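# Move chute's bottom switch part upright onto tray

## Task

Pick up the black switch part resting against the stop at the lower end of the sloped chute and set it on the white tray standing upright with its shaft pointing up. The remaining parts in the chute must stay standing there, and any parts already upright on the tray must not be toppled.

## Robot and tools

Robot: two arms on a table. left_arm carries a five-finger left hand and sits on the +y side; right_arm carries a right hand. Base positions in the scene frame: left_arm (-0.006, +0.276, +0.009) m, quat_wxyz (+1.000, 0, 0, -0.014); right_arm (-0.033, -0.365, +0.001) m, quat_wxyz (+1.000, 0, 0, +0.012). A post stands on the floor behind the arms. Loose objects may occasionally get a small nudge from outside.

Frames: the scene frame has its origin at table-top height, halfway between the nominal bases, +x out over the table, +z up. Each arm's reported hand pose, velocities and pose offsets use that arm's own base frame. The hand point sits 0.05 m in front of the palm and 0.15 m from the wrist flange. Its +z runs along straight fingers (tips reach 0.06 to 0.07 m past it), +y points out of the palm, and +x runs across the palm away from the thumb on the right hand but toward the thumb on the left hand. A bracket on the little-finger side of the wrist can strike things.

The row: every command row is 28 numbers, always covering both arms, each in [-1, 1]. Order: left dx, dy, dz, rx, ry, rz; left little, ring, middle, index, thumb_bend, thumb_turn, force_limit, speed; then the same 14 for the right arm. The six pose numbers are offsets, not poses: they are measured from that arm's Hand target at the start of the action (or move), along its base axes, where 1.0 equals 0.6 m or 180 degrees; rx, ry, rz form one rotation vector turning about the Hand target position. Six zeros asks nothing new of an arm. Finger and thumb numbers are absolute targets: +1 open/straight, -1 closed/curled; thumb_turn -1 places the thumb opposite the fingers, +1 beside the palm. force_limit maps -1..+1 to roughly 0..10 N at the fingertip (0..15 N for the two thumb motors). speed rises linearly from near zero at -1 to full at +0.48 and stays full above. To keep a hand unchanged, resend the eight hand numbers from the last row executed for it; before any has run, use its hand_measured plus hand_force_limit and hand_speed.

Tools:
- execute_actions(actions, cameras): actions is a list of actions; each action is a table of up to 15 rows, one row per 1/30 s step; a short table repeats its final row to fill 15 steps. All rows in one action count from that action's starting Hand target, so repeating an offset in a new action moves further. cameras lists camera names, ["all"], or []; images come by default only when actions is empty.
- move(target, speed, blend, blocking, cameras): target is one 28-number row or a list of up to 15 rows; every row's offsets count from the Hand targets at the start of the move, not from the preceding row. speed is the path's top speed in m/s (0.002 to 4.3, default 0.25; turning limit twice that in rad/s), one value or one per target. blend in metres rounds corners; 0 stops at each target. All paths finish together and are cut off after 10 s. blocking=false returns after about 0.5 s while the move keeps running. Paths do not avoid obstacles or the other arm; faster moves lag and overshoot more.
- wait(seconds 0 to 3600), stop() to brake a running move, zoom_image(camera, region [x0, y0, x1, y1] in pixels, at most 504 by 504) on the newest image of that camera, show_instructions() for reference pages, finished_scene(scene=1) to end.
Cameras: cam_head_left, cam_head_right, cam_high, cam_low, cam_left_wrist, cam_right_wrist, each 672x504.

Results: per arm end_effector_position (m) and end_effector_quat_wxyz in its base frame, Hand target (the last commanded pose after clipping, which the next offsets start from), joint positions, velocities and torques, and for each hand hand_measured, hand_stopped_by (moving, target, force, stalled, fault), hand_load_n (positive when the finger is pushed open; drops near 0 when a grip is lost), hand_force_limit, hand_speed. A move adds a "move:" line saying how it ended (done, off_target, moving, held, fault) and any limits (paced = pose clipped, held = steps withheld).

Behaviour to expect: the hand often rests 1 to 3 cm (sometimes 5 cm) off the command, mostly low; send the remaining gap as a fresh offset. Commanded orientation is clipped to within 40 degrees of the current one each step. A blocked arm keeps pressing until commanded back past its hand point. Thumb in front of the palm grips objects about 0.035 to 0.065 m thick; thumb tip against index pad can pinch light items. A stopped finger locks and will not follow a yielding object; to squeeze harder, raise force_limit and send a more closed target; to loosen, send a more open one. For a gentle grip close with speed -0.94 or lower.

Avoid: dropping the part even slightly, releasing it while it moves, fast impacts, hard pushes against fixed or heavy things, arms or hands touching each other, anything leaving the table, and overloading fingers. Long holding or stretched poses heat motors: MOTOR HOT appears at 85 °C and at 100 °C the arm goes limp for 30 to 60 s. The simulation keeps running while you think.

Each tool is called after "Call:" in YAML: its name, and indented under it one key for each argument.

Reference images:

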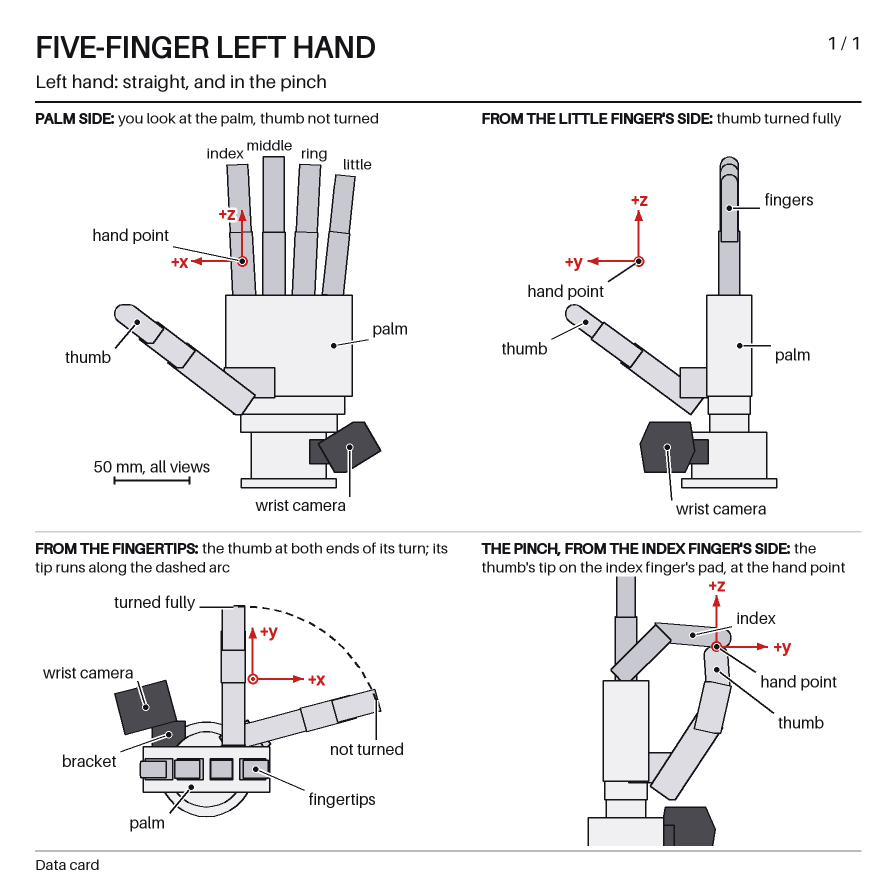

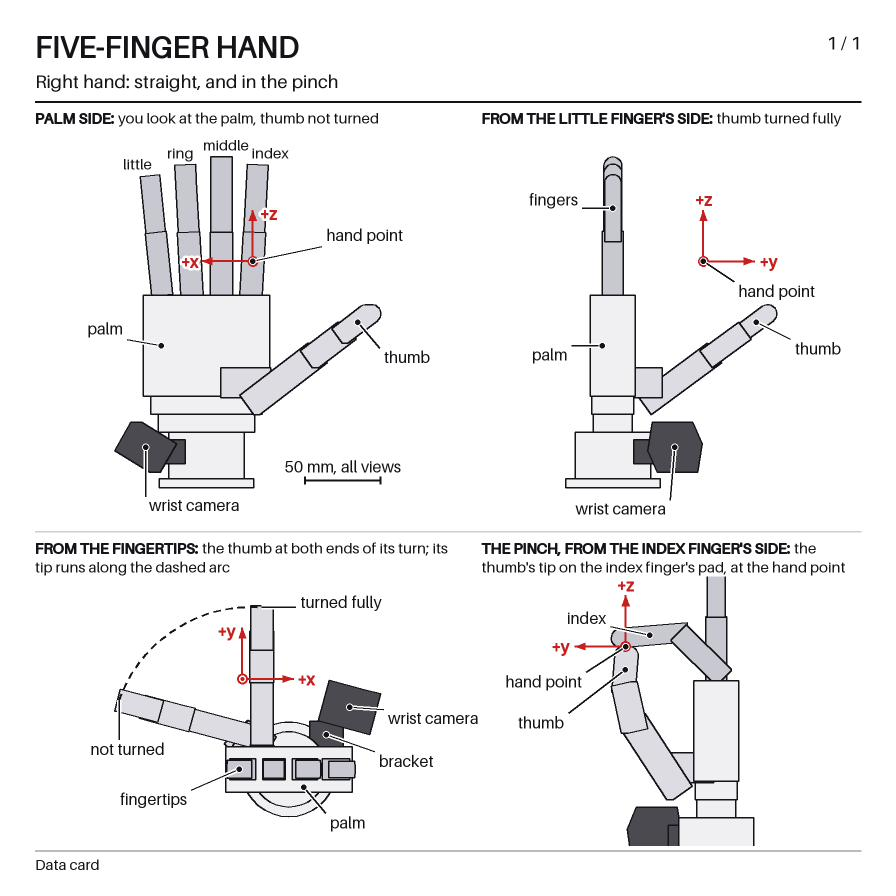

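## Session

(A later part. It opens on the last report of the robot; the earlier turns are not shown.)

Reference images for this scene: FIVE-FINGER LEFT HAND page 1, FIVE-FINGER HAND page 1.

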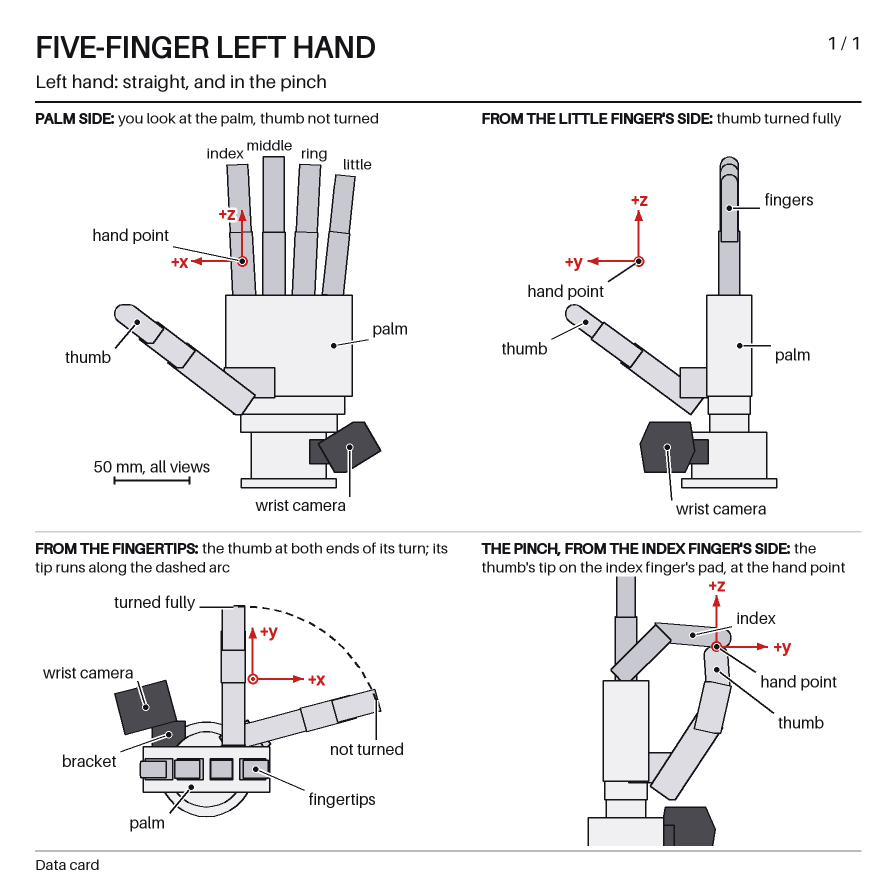

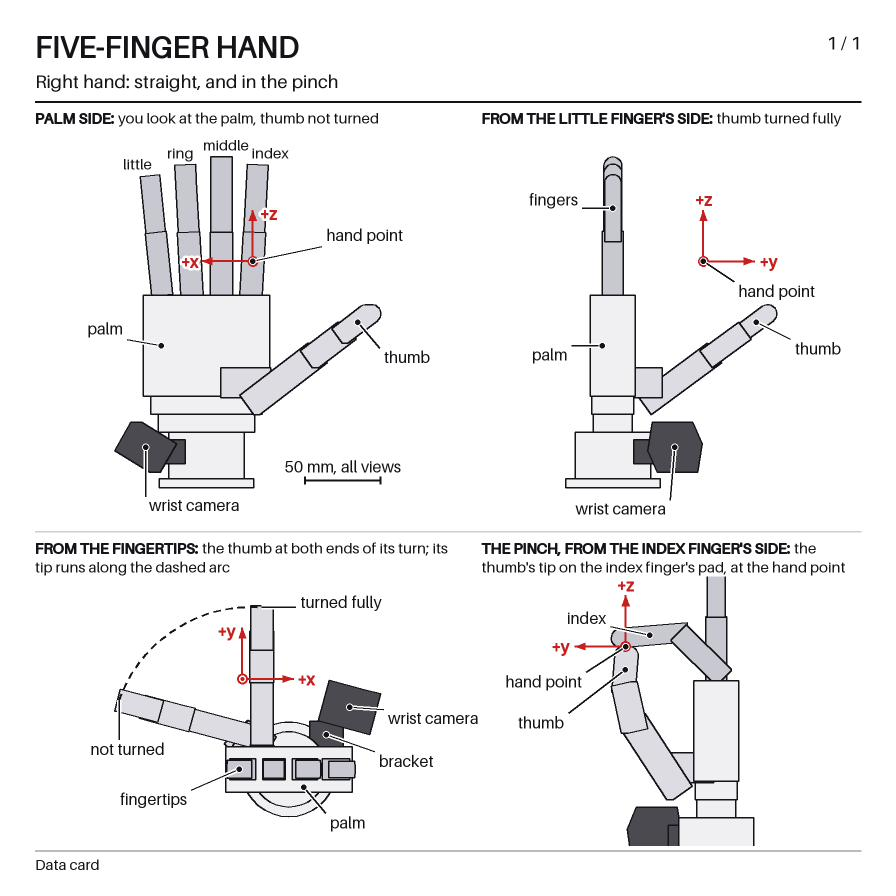

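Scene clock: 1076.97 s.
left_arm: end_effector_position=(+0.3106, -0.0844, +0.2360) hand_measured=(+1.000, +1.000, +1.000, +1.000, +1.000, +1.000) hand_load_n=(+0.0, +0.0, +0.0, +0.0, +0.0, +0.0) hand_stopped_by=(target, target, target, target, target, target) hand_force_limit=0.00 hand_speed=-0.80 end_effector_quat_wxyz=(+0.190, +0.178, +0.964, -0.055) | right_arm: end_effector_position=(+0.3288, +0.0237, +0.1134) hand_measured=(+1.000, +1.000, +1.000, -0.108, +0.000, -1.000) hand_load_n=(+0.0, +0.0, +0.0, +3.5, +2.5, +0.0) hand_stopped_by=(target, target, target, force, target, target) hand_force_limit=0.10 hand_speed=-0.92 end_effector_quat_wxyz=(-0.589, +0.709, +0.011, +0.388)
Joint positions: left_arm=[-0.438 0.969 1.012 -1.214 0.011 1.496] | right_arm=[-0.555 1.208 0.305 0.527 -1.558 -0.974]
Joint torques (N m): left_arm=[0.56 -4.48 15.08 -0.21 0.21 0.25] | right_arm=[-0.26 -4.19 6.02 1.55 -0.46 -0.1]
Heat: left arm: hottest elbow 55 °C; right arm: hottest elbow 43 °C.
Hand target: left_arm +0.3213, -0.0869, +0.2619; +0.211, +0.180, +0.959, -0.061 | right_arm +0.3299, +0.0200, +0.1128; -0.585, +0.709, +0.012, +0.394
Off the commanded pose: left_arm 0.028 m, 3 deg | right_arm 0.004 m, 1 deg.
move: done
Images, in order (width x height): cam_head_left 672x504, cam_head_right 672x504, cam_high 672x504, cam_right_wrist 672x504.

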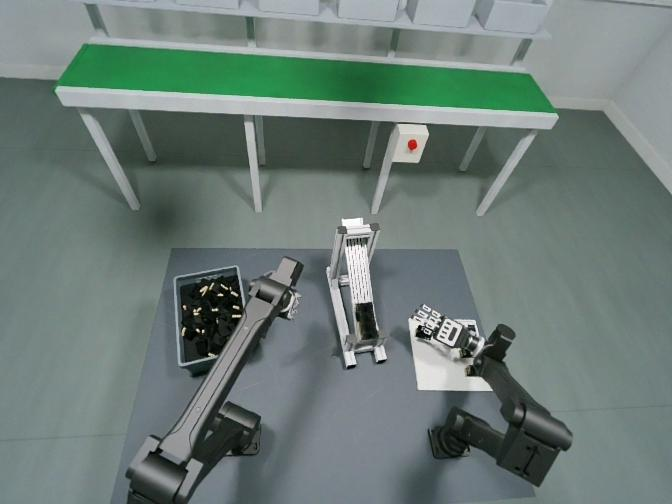

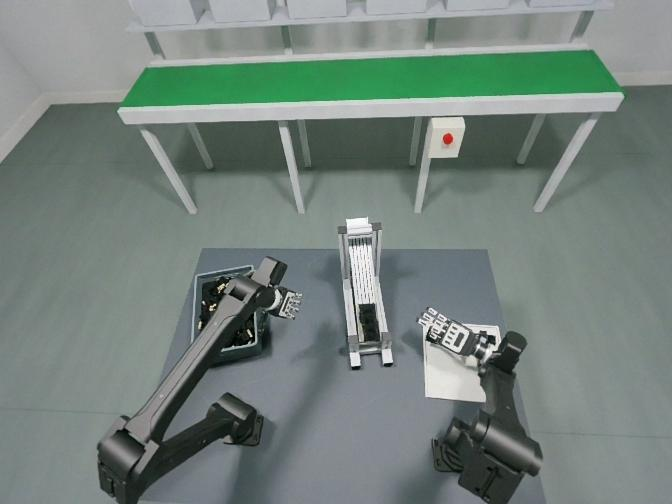

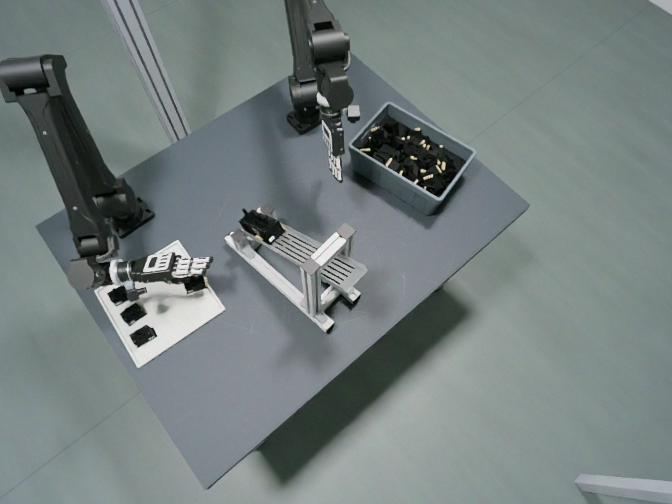

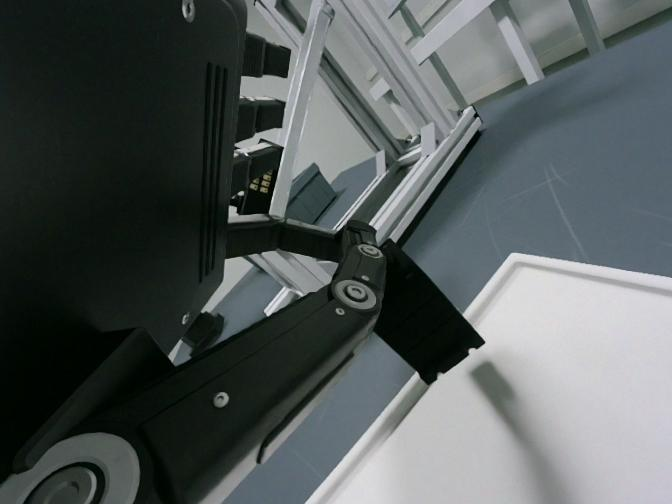

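Call:
move:
  target:
    - [0,0,0,0,0,0,1,1,1,1,1,1,0,-0.8,0.0,0.0,-0.025,0,0,0,1,1,1,-0.5,0.0,-1,0.1,-0.92]
  speed: 0.04
  cameras: ["cam_right_wrist","cam_high","cam_head_left"]

Call:
zoom_image:
  camera: "cam_right_wrist"
  region: [340, 210, 560, 430]

Call:
zoom_image:
  camera: "cam_high"
  region: [90, 230, 220, 360]

Scene clock: 1083.60 s.
left_arm: end_effector_position=(+0.3106, -0.0844, +0.2360) hand_measured=(+1.000, +1.000, +1.000, +1.000, +1.000, +1.000) hand_load_n=(+0.0, +0.0, +0.0, +0.0, -0.5, +0.0) hand_stopped_by=(target, target, target, target, target, target) hand_force_limit=0.00 hand_speed=-0.80 end_effector_quat_wxyz=(+0.190, +0.178, +0.964, -0.055) | right_arm: end_effector_position=(+0.3289, +0.0235, +0.0987) hand_measured=(+1.000, +1.000, +1.000, -0.108, +0.000, -1.000) hand_load_n=(+0.0, +0.0, +0.0, +3.0, +2.5, +0.0) hand_stopped_by=(target, target, target, force, target, target) hand_force_limit=0.10 hand_speed=-0.92 end_effector_quat_wxyz=(-0.589, +0.709, +0.012, +0.388)
Joint positions: left_arm=[-0.438 0.969 1.012 -1.214 0.011 1.496] | right_arm=[-0.555 1.261 0.298 0.528 -1.557 -1.035]
Joint torques (N m): left_arm=[0.56 -4.31 15.08 -0.16 0.22 0.26] | right_arm=[-0.56 -4.66 5.78 1.54 -0.55 -0.09]
Heat: left arm: hottest elbow 55 °C; right arm: hottest elbow 42 °C.
Hand target: left_arm +0.3213, -0.0869, +0.2619; +0.211, +0.180, +0.959, -0.061 | right_arm +0.3300, +0.0200, +0.0978; -0.585, +0.709, +0.012, +0.394
Off the commanded pose: left_arm 0.028 m, 3 deg | right_arm 0.004 m, 1 deg.
move: done
Images, in order (width x height): cam_head_left 672x504, cam_high 672x504, cam_right_wrist 672x504.

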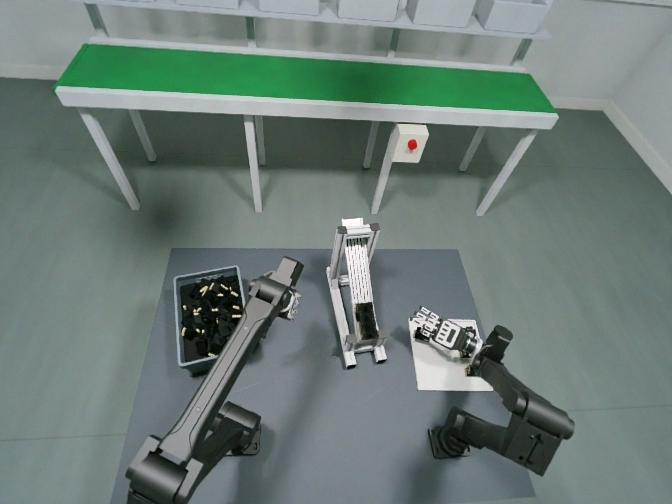

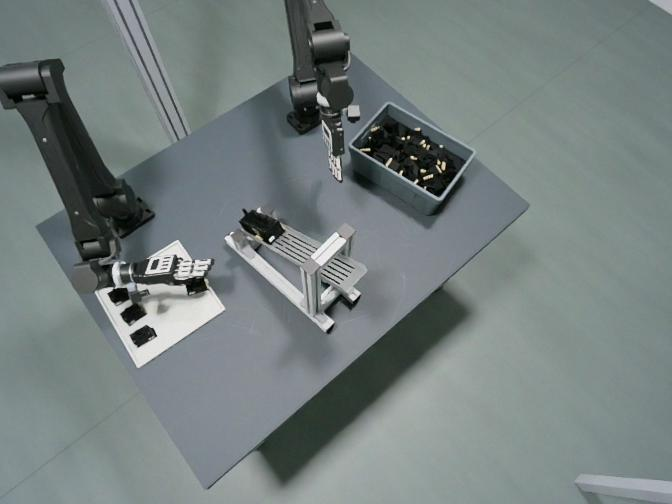

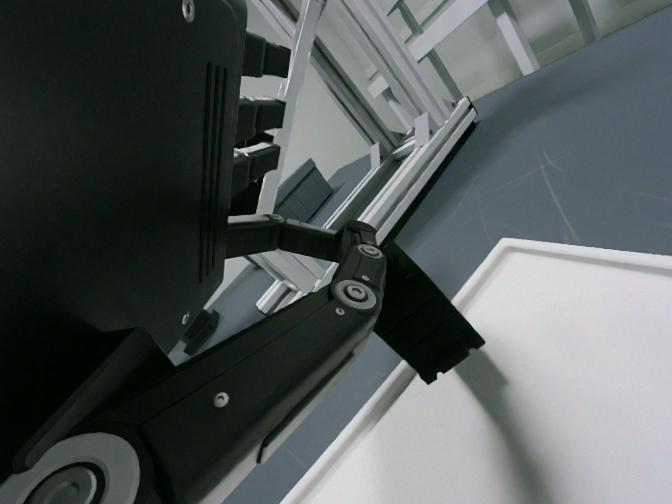

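Scaled by 2.291 from the camera's image (finer frame: 960x720).

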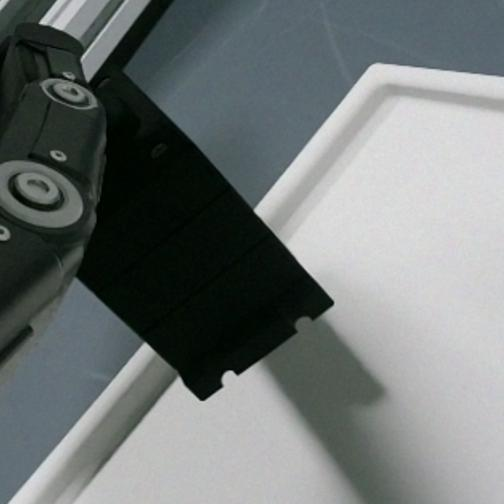

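Scaled by 3.877 from the camera's image (finer frame: 960x720).

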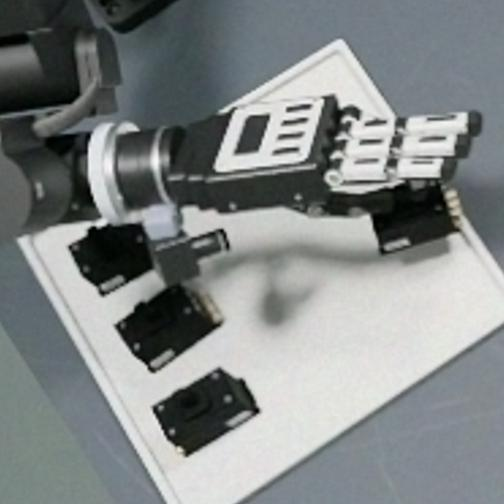

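Call:
move:
  target:
    - [0,0,0,0,0,0,1,1,1,1,1,1,0,-0.8,0.0,0.0,-0.0133,0,0,0,1,1,1,-0.5,0.0,-1,0.1,-0.92]
  speed: 0.03
  cameras: ["cam_right_wrist","cam_high"]

Call:
zoom_image:
  camera: "cam_right_wrist"
  region: [340, 210, 560, 430]

Call:
zoom_image:
  camera: "cam_high"
  region: [170, 250, 230, 310]

Scene clock: 1100.93 s.
left_arm: end_effector_position=(+0.3106, -0.0844, +0.2360) hand_measured=(+1.000, +1.000, +1.000, +1.000, +1.000, +1.000) hand_load_n=(+0.0, +0.0, +0.0, +0.0, -0.5, +0.0) hand_stopped_by=(target, target, target, target, target, target) hand_force_limit=0.00 hand_speed=-0.80 end_effector_quat_wxyz=(+0.190, +0.178, +0.964, -0.055) | right_arm: end_effector_position=(+0.3299, +0.0229, +0.0918) hand_measured=(+1.000, +1.000, +1.000, -0.108, +0.000, -1.000) hand_load_n=(+0.0, +0.0, +0.0, +3.5, +2.5, +0.0) hand_stopped_by=(target, target, target, force, target, target) hand_force_limit=0.10 hand_speed=-0.92 end_effector_quat_wxyz=(-0.588, +0.709, +0.013, +0.389)
Joint positions: left_arm=[-0.438 0.969 1.012 -1.214 0.011 1.496] | right_arm=[-0.555 1.291 0.298 0.528 -1.557 -1.068]
Joint torques (N m): left_arm=[0.56 -4.42 15.09 -0.23 0.22 0.25] | right_arm=[-0.44 -5.07 5.19 1.63 -0.59 -0.07]
Heat: left arm: hottest elbow 55 °C; right arm: hottest elbow 41 °C.
Hand target: left_arm +0.3213, -0.0869, +0.2619; +0.211, +0.180, +0.959, -0.061 | right_arm +0.3300, +0.0200, +0.0898; -0.585, +0.709, +0.012, +0.394
Off the commanded pose: left_arm 0.028 m, 3 deg | right_arm 0.003 m, 1 deg.
move: done
Images, in order (width x height): cam_high 672x504, cam_right_wrist 672x504.

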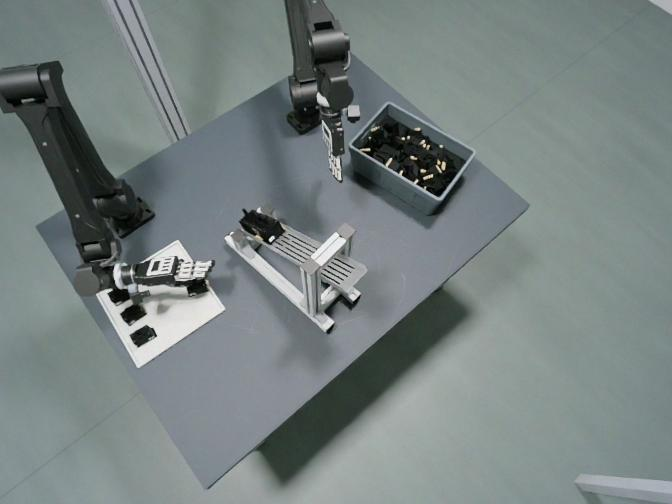

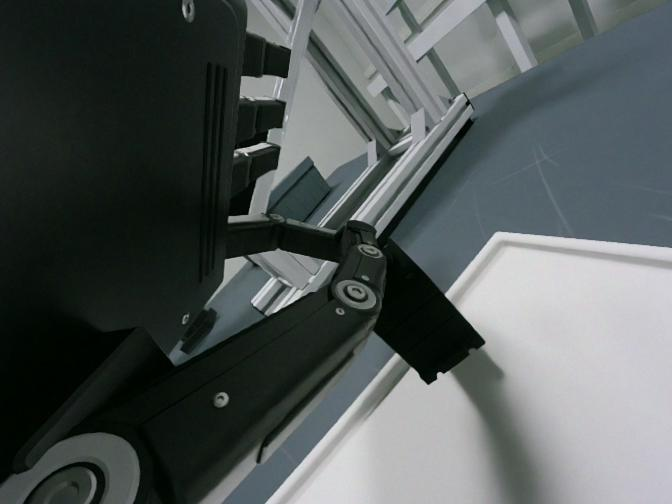

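Scaled by 2.291 from the camera's image (finer frame: 960x720).

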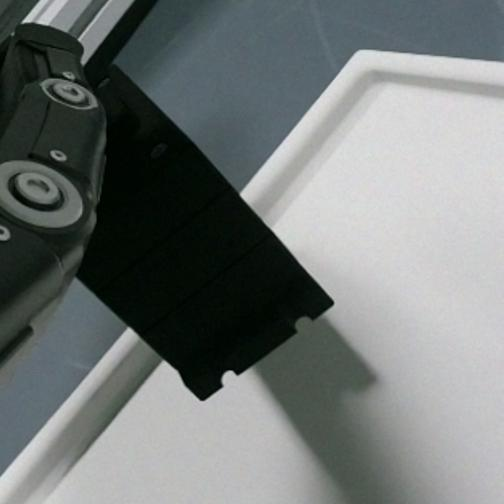

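Scaled by 8.400 from the camera's image (finer frame: 960x720).

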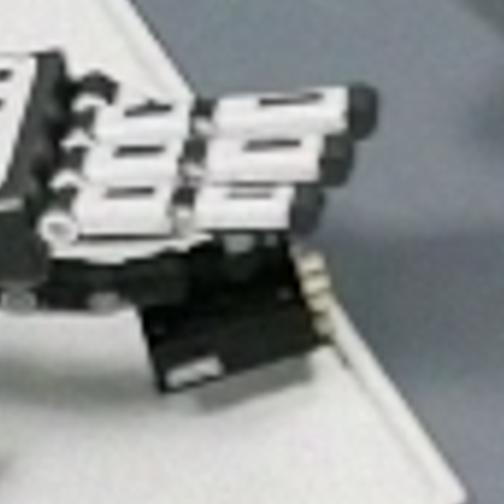

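Call:
move:
  target:
    - [0,0,0,0,0,0,1,1,1,1,1,1,0,-0.8,0.0,-0.015,-0.006,0,0,0,1,1,1,-0.5,0.0,-1,0.1,-0.92]
  speed: 0.03
  cameras: ["cam_right_wrist","cam_high"]

Call:
zoom_image:
  camera: "cam_right_wrist"
  region: [340, 210, 560, 430]

Call:
zoom_image:
  camera: "cam_high"
  region: [80, 240, 230, 360]

Call:
zoom_image:
  camera: "cam_high"
  region: [170, 250, 230, 310]

Scene clock: 1110.90 s.
left_arm: end_effector_position=(+0.3106, -0.0844, +0.2360) hand_measured=(+1.000, +1.000, +1.000, +1.000, +1.000, +1.000) hand_load_n=(+0.0, +0.0, +0.0, +0.0, +0.0, -0.5) hand_stopped_by=(target, target, target, target, target, target) hand_force_limit=0.00 hand_speed=-0.80 end_effector_quat_wxyz=(+0.190, +0.178, +0.964, -0.055) | right_arm: end_effector_position=(+0.3280, +0.0158, +0.0860) hand_measured=(+1.000, +1.000, +1.000, -0.108, +0.000, -1.000) hand_load_n=(+0.0, +0.0, +0.0, +3.0, +2.0, +0.5) hand_stopped_by=(target, target, target, force, target, target) hand_force_limit=0.10 hand_speed=-0.92 end_effector_quat_wxyz=(-0.590, +0.706, +0.006, +0.391)
Joint positions: left_arm=[-0.438 0.969 1.012 -1.214 0.011 1.496] | right_arm=[-0.584 1.323 0.298 0.528 -1.578 -1.09]
Joint torques (N m): left_arm=[0.5 -4.25 15.06 -0.24 0.21 0.25] | right_arm=[-0.85 -4.78 5.35 1.85 -0.75 -0.14]
Heat: left arm: hottest elbow 55 °C; right arm: hottest elbow 41 °C.
Hand target: left_arm +0.3213, -0.0869, +0.2619; +0.211, +0.180, +0.959, -0.061 | right_arm +0.3300, +0.0111, +0.0863; -0.585, +0.709, +0.013, +0.394
Off the commanded pose: left_arm 0.028 m, 3 deg | right_arm 0.005 m, 1 deg.
joint sent to its limit (right arm) — joint 5 (wrist yaw), lower limit. The joint targets still meet the commanded pose.
move: done
Images, in order (width x height): cam_high 672x504, cam_right_wrist 672x504.

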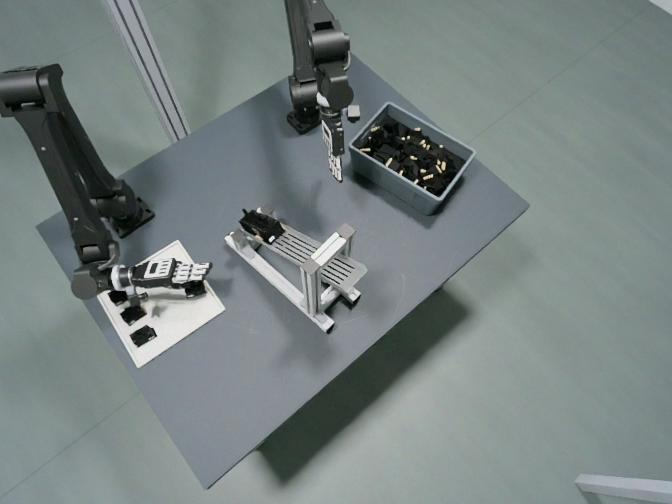

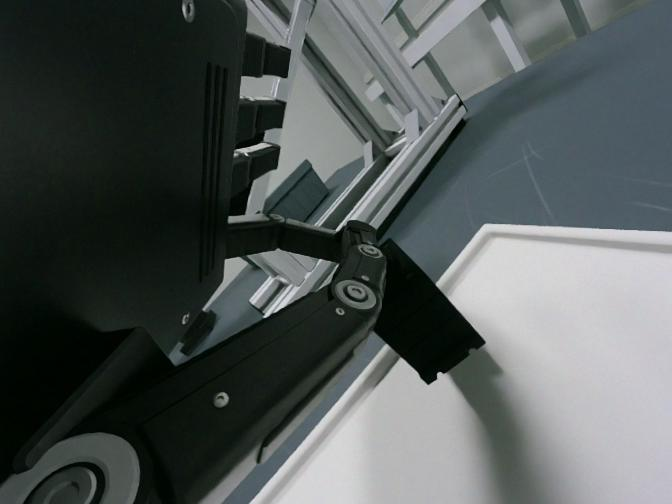

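Scaled by 2.291 from the camera's image (finer frame: 960x720).

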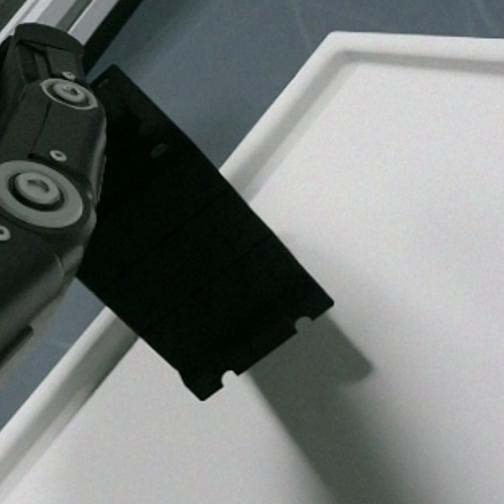

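Scaled by 3.360 from the camera's image (finer frame: 960x720).

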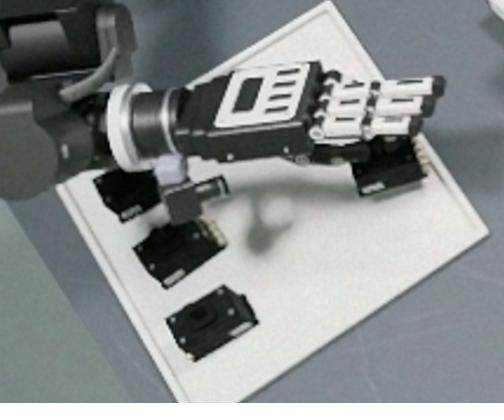

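Scaled by 8.400 from the camera's image (finer frame: 960x720).

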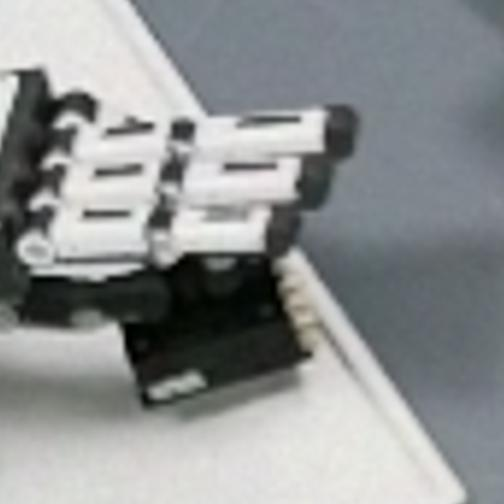

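Call:
move:
  target:
    - [0,0,0,0,0,0,1,1,1,1,1,1,0,-0.8,0.0,0.0,-0.0075,0,0,0,1,1,1,-0.5,0.0,-1,0.1,-0.92]
  speed: 0.02
  cameras: ["cam_right_wrist","cam_high"]

Call:
zoom_image:
  camera: "cam_right_wrist"
  region: [340, 210, 560, 430]

Call:
zoom_image:
  camera: "cam_high"
  region: [170, 250, 230, 310]

Scene clock: 1118.50 s.
left_arm: end_effector_position=(+0.3106, -0.0844, +0.2360) hand_measured=(+1.000, +1.000, +1.000, +1.000, +1.000, +1.000) hand_load_n=(+0.0, +0.0, +0.0, +0.0, +0.0, +0.0) hand_stopped_by=(target, target, target, target, target, target) hand_force_limit=0.00 hand_speed=-0.80 end_effector_quat_wxyz=(+0.190, +0.178, +0.964, -0.055) | right_arm: end_effector_position=(+0.3282, +0.0155, +0.0817) hand_measured=(+1.000, +1.000, +1.000, -0.108, +0.000, -1.000) hand_load_n=(+0.0, +0.0, +0.0, +3.0, +2.5, +0.0) hand_stopped_by=(target, target, target, force, target, target) hand_force_limit=0.10 hand_speed=-0.92 end_effector_quat_wxyz=(-0.591, +0.706, +0.005, +0.391)
Joint positions: left_arm=[-0.438 0.969 1.012 -1.214 0.011 1.496] | right_arm=[-0.585 1.341 0.298 0.528 -1.579 -1.108]
Joint torques (N m): left_arm=[0.5 -4.31 15.1 -0.17 0.21 0.26] | right_arm=[-1.08 -5.19 5.3 1.83 -0.74 -0.09]
Heat: left arm: hottest elbow 55 °C; right arm: hottest elbow 40 °C.
Hand target: left_arm +0.3213, -0.0869, +0.2619; +0.211, +0.180, +0.959, -0.061 | right_arm +0.3299, +0.0111, +0.0817; -0.585, +0.709, +0.012, +0.394
Off the commanded pose: left_arm 0.028 m, 3 deg | right_arm 0.005 m, 1 deg.
joint sent to its limit (right arm) — joint 5 (wrist yaw), lower limit. The joint targets still meet the commanded pose.
move: done
Images, in order (width x height): cam_high 672x504, cam_right_wrist 672x504.

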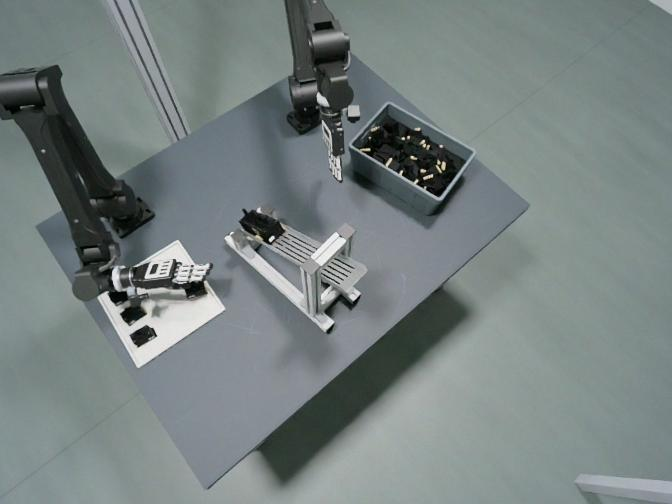

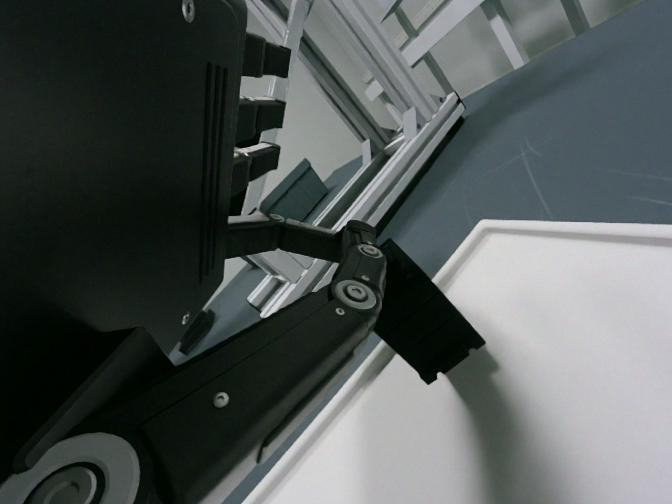

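Scaled by 2.291 from the camera's image (finer frame: 960x720).

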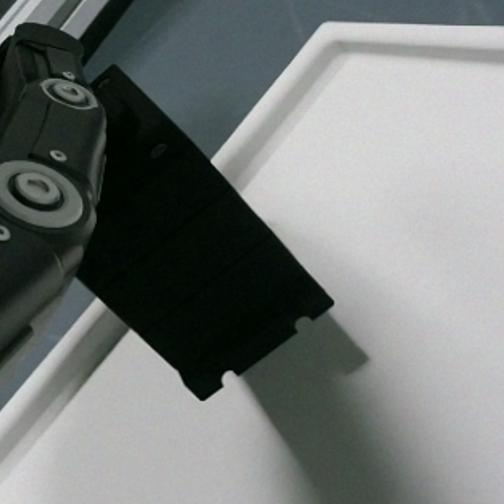

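Scaled by 8.400 from the camera's image (finer frame: 960x720).

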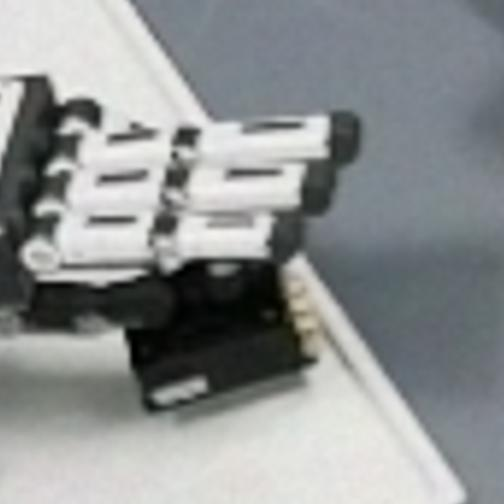

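Call:
move:
  target:
    - [0,0,0,0,0,0,1,1,1,1,1,1,0,-0.8,0.0,0.0,-0.0067,0,0,0,1,1,1,-0.5,0.0,-1,0.1,-0.92]
  speed: 0.02
  cameras: ["cam_right_wrist","cam_high"]

Call:
zoom_image:
  camera: "cam_right_wrist"
  region: [340, 210, 560, 430]

Call:
zoom_image:
  camera: "cam_high"
  region: [170, 250, 230, 310]

Scene clock: 1124.40 s.
left_arm: end_effector_position=(+0.3106, -0.0844, +0.2360) hand_measured=(+1.000, +1.000, +1.000, +1.000, +1.000, +1.000) hand_load_n=(+0.0, +0.0, +0.0, +0.0, +0.0, +0.0) hand_stopped_by=(target, target, target, target, target, target) hand_force_limit=0.00 hand_speed=-0.80 end_effector_quat_wxyz=(+0.190, +0.178, +0.964, -0.055) | right_arm: end_effector_position=(+0.3286, +0.0153, +0.0782) hand_measured=(+1.000, +1.000, +1.000, -0.108, +0.000, -1.000) hand_load_n=(+0.0, +0.0, +0.0, +3.0, +2.5, +0.0) hand_stopped_by=(target, target, target, force, target, target) hand_force_limit=0.10 hand_speed=-0.92 end_effector_quat_wxyz=(-0.590, +0.706, +0.006, +0.392)
Joint positions: left_arm=[-0.438 0.969 1.012 -1.214 0.011 1.496] | right_arm=[-0.585 1.356 0.298 0.528 -1.579 -1.125]
Joint torques (N m): left_arm=[0.56 -4.42 15.12 -0.21 0.22 0.25] | right_arm=[-0.44 -5.13 5.18 1.81 -0.77 -0.09]
Heat: left arm: hottest elbow 55 °C; right arm: hottest elbow 40 °C.
Hand target: left_arm +0.3213, -0.0869, +0.2619; +0.211, +0.180, +0.959, -0.061 | right_arm +0.3299, +0.0111, +0.0778; -0.585, +0.709, +0.012, +0.394
Off the commanded pose: left_arm 0.028 m, 3 deg | right_arm 0.004 m, 1 deg.
joint sent to its limit (right arm) — joint 5 (wrist yaw), lower limit. The joint targets still meet the commanded pose.
move: done
Images, in order (width x height): cam_high 672x504, cam_right_wrist 672x504.

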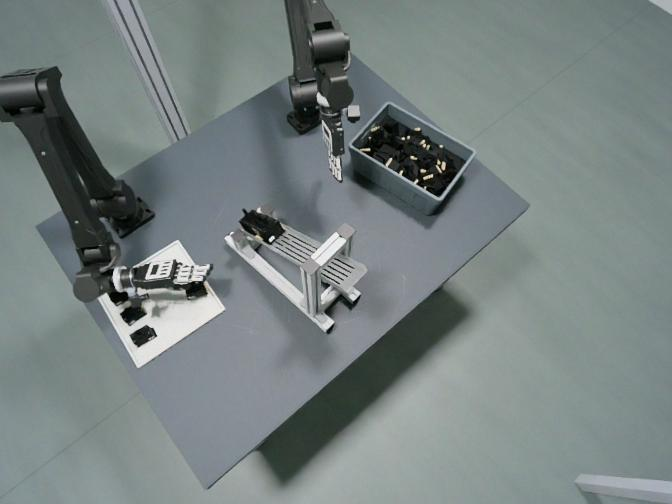

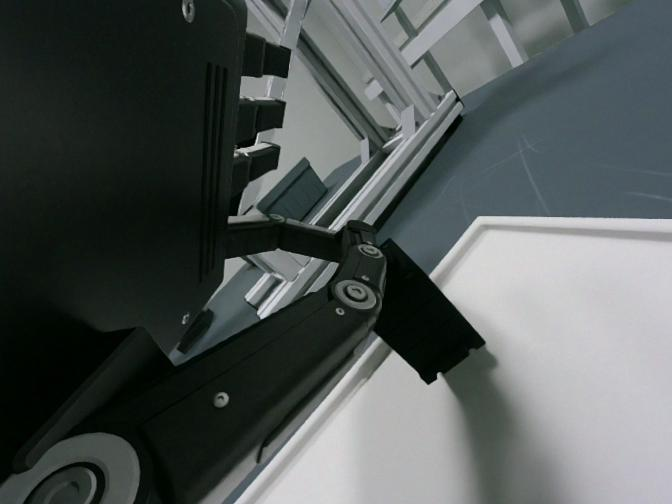

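Scaled by 2.291 from the camera's image (finer frame: 960x720).

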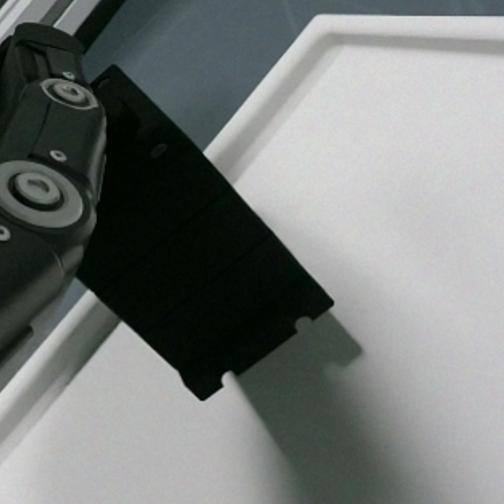

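Scaled by 8.400 from the camera's image (finer frame: 960x720).

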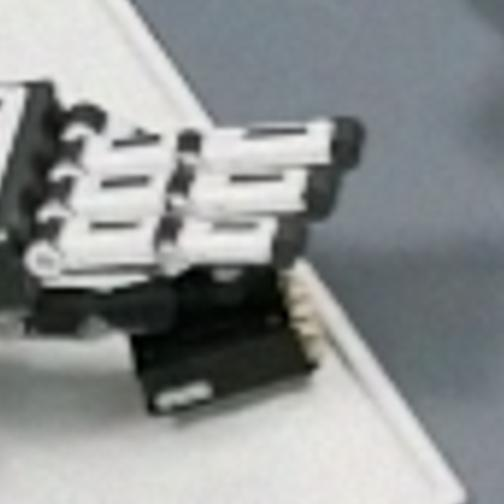

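Call:
move:
  target:
    - [0,0,0,0,0,0,1,1,1,1,1,1,0,-0.8,0.0,0.0,-0.0058,0,0,0,1,1,1,-0.5,0.0,-1,0.1,-0.92]
  speed: 0.02
  cameras: ["cam_right_wrist","cam_high"]

Call:
zoom_image:
  camera: "cam_right_wrist"
  region: [340, 210, 560, 430]

Call:
zoom_image:
  camera: "cam_high"
  region: [80, 250, 230, 370]

Scene clock: 1131.00 s.
left_arm: end_effector_position=(+0.3106, -0.0844, +0.2360) hand_measured=(+1.000, +1.000, +1.000, +1.000, +1.000, +1.000) hand_load_n=(+0.0, +0.0, +0.0, +0.0, +0.0, +0.0) hand_stopped_by=(target, target, target, target, target, target) hand_force_limit=0.00 hand_speed=-0.80 end_effector_quat_wxyz=(+0.190, +0.178, +0.964, -0.055) | right_arm: end_effector_position=(+0.3288, +0.0152, +0.0748) hand_measured=(+1.000, +1.000, +1.000, -0.108, +0.000, -1.000) hand_load_n=(+0.0, +0.0, +0.0, +3.0, +2.5, +0.0) hand_stopped_by=(target, target, target, force, target, target) hand_force_limit=0.10 hand_speed=-0.92 end_effector_quat_wxyz=(-0.590, +0.706, +0.006, +0.392)
Joint positions: left_arm=[-0.438 0.969 1.012 -1.214 0.011 1.496] | right_arm=[-0.585 1.371 0.298 0.528 -1.579 -1.14]
Joint torques (N m): left_arm=[0.62 -4.54 15.06 -0.24 0.22 0.24] | right_arm=[-0.38 -5.19 4.9 1.69 -0.8 -0.09]
Heat: left arm: hottest elbow 55 °C; right arm: hottest elbow 40 °C.
Hand target: left_arm +0.3213, -0.0869, +0.2619; +0.211, +0.180, +0.959, -0.061 | right_arm +0.3299, +0.0111, +0.0743; -0.585, +0.709, +0.012, +0.394
Off the commanded pose: left_arm 0.028 m, 3 deg | right_arm 0.004 m, 1 deg.
joint sent to its limit (right arm) — joint 5 (wrist yaw), lower limit. The joint targets still meet the commanded pose.
move: done
Images, in order (width x height): cam_high 672x504, cam_right_wrist 672x504.

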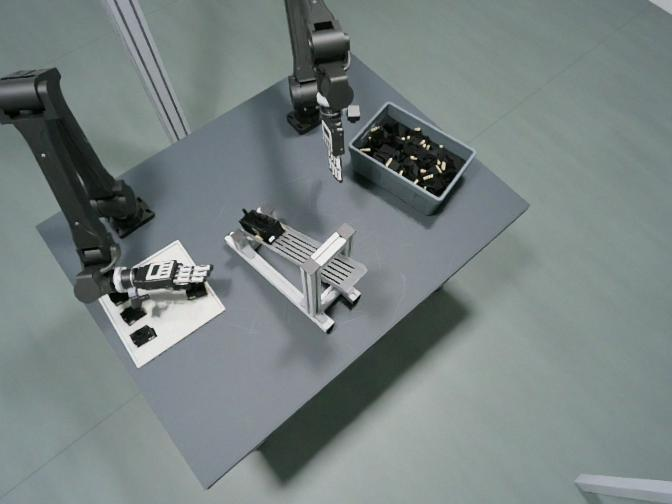

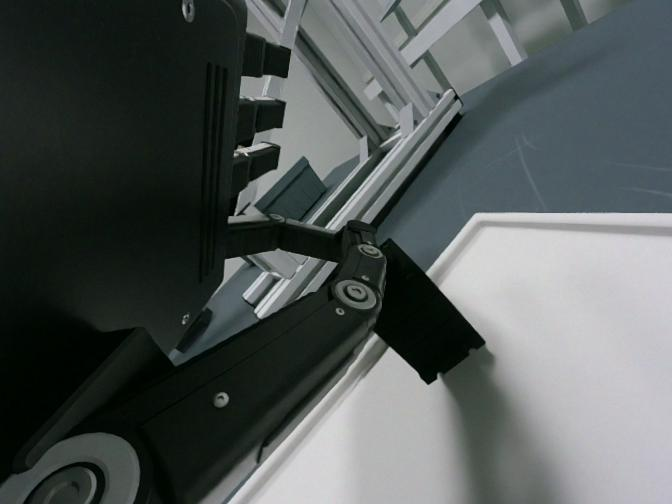

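Scaled by 2.291 from the camera's image (finer frame: 960x720).

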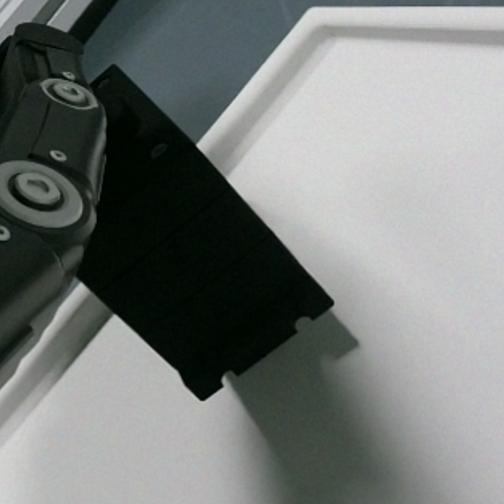

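Scaled by 3.360 from the camera's image (finer frame: 960x720).

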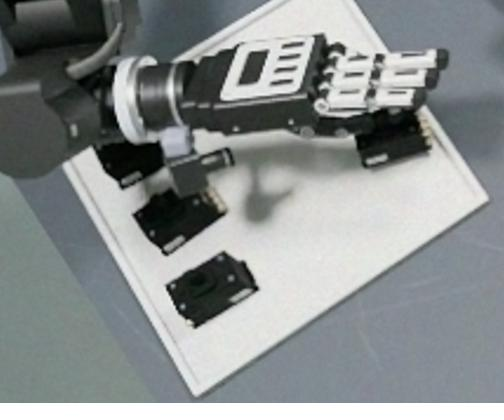

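Call:
move:
  target:
    - [0,0,0,0,0,0,1,1,1,1,1,1,0,-0.8,0.0,0.0,-0.015,0,0,0,1,1,1,-0.5,0.0,-1,0.1,-0.92]
  speed: 0.03
  cameras: ["cam_right_wrist","cam_high","cam_head_left"]

Call:
zoom_image:
  camera: "cam_right_wrist"
  region: [340, 210, 560, 430]

Call:
zoom_image:
  camera: "cam_high"
  region: [80, 250, 230, 370]

Scene clock: 1153.37 s.
left_arm: end_effector_position=(+0.3106, -0.0844, +0.2360) hand_measured=(+1.000, +1.000, +1.000, +1.000, +1.000, +1.000) hand_load_n=(+0.0, +0.0, +0.0, +0.0, +0.0, +0.0) hand_stopped_by=(target, target, target, target, target, target) hand_force_limit=0.00 hand_speed=-0.80 end_effector_quat_wxyz=(+0.190, +0.178, +0.964, -0.055) | right_arm: end_effector_position=(+0.3310, +0.0132, +0.0705) hand_measured=(+1.000, +1.000, +1.000, -0.108, +0.000, -1.000) hand_load_n=(+0.0, +0.0, +0.0, +4.5, +2.5, +0.0) hand_stopped_by=(target, target, target, force, target, target) hand_force_limit=0.10 hand_speed=-0.92 end_effector_quat_wxyz=(-0.585, +0.705, +0.018, +0.401)
Joint positions: left_arm=[-0.438 0.969 1.012 -1.214 0.011 1.496] | right_arm=[-0.587 1.4 0.298 0.557 -1.584 -1.17]
Joint torques (N m): left_arm=[0.67 -4.42 15.1 -0.16 0.21 0.25] | right_arm=[-0.5 -4.31 4.56 1.46 -0.57 -0.03]
Heat: left arm: hottest elbow 56 °C; right arm: hottest elbow 39 °C.
Hand target: left_arm +0.3213, -0.0869, +0.2619; +0.211, +0.180, +0.959, -0.061 | right_arm +0.3300, +0.0110, +0.0652; -0.584, +0.709, +0.012, +0.395
Off the commanded pose: left_arm 0.028 m, 3 deg | right_arm 0.006 m, 1 deg.
joint read past its limit (right arm) — joint 5 (wrist yaw), lower limit.
joint at its limit (right arm) — joint 5 (wrist yaw), lower limit.
move: done
Images, in order (width x height): cam_head_left 672x504, cam_high 672x504, cam_right_wrist 672x504.

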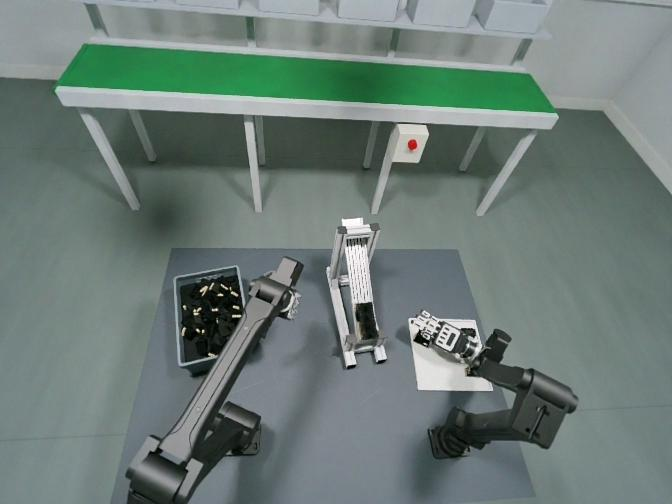

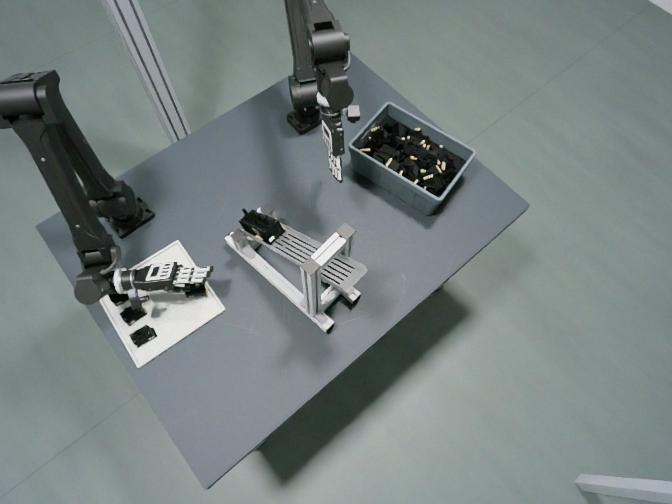

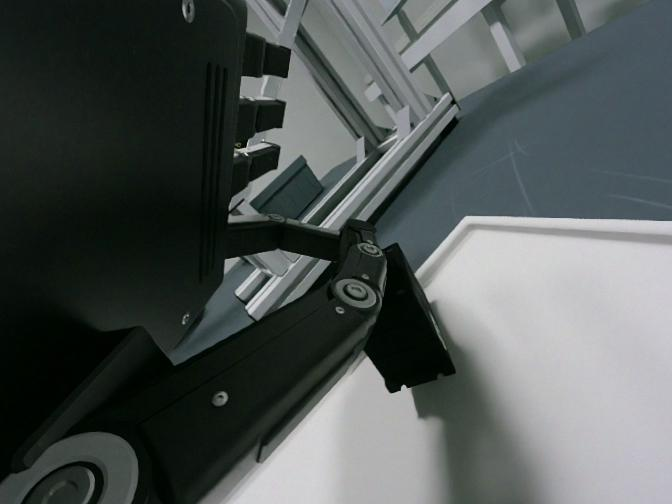

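Scaled by 2.291 from the camera's image (finer frame: 960x720).

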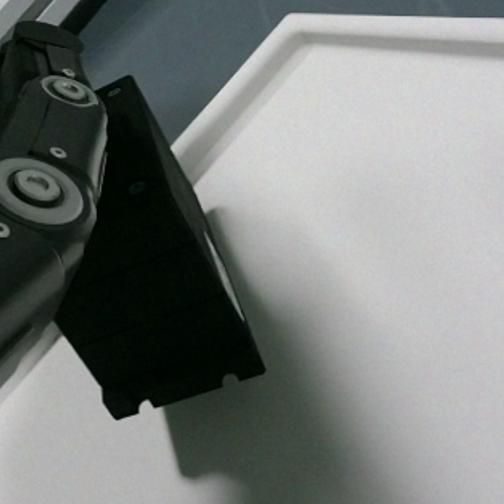

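Scaled by 3.360 from the camera's image (finer frame: 960x720).

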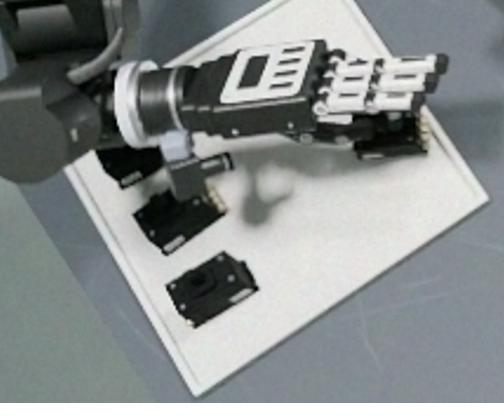

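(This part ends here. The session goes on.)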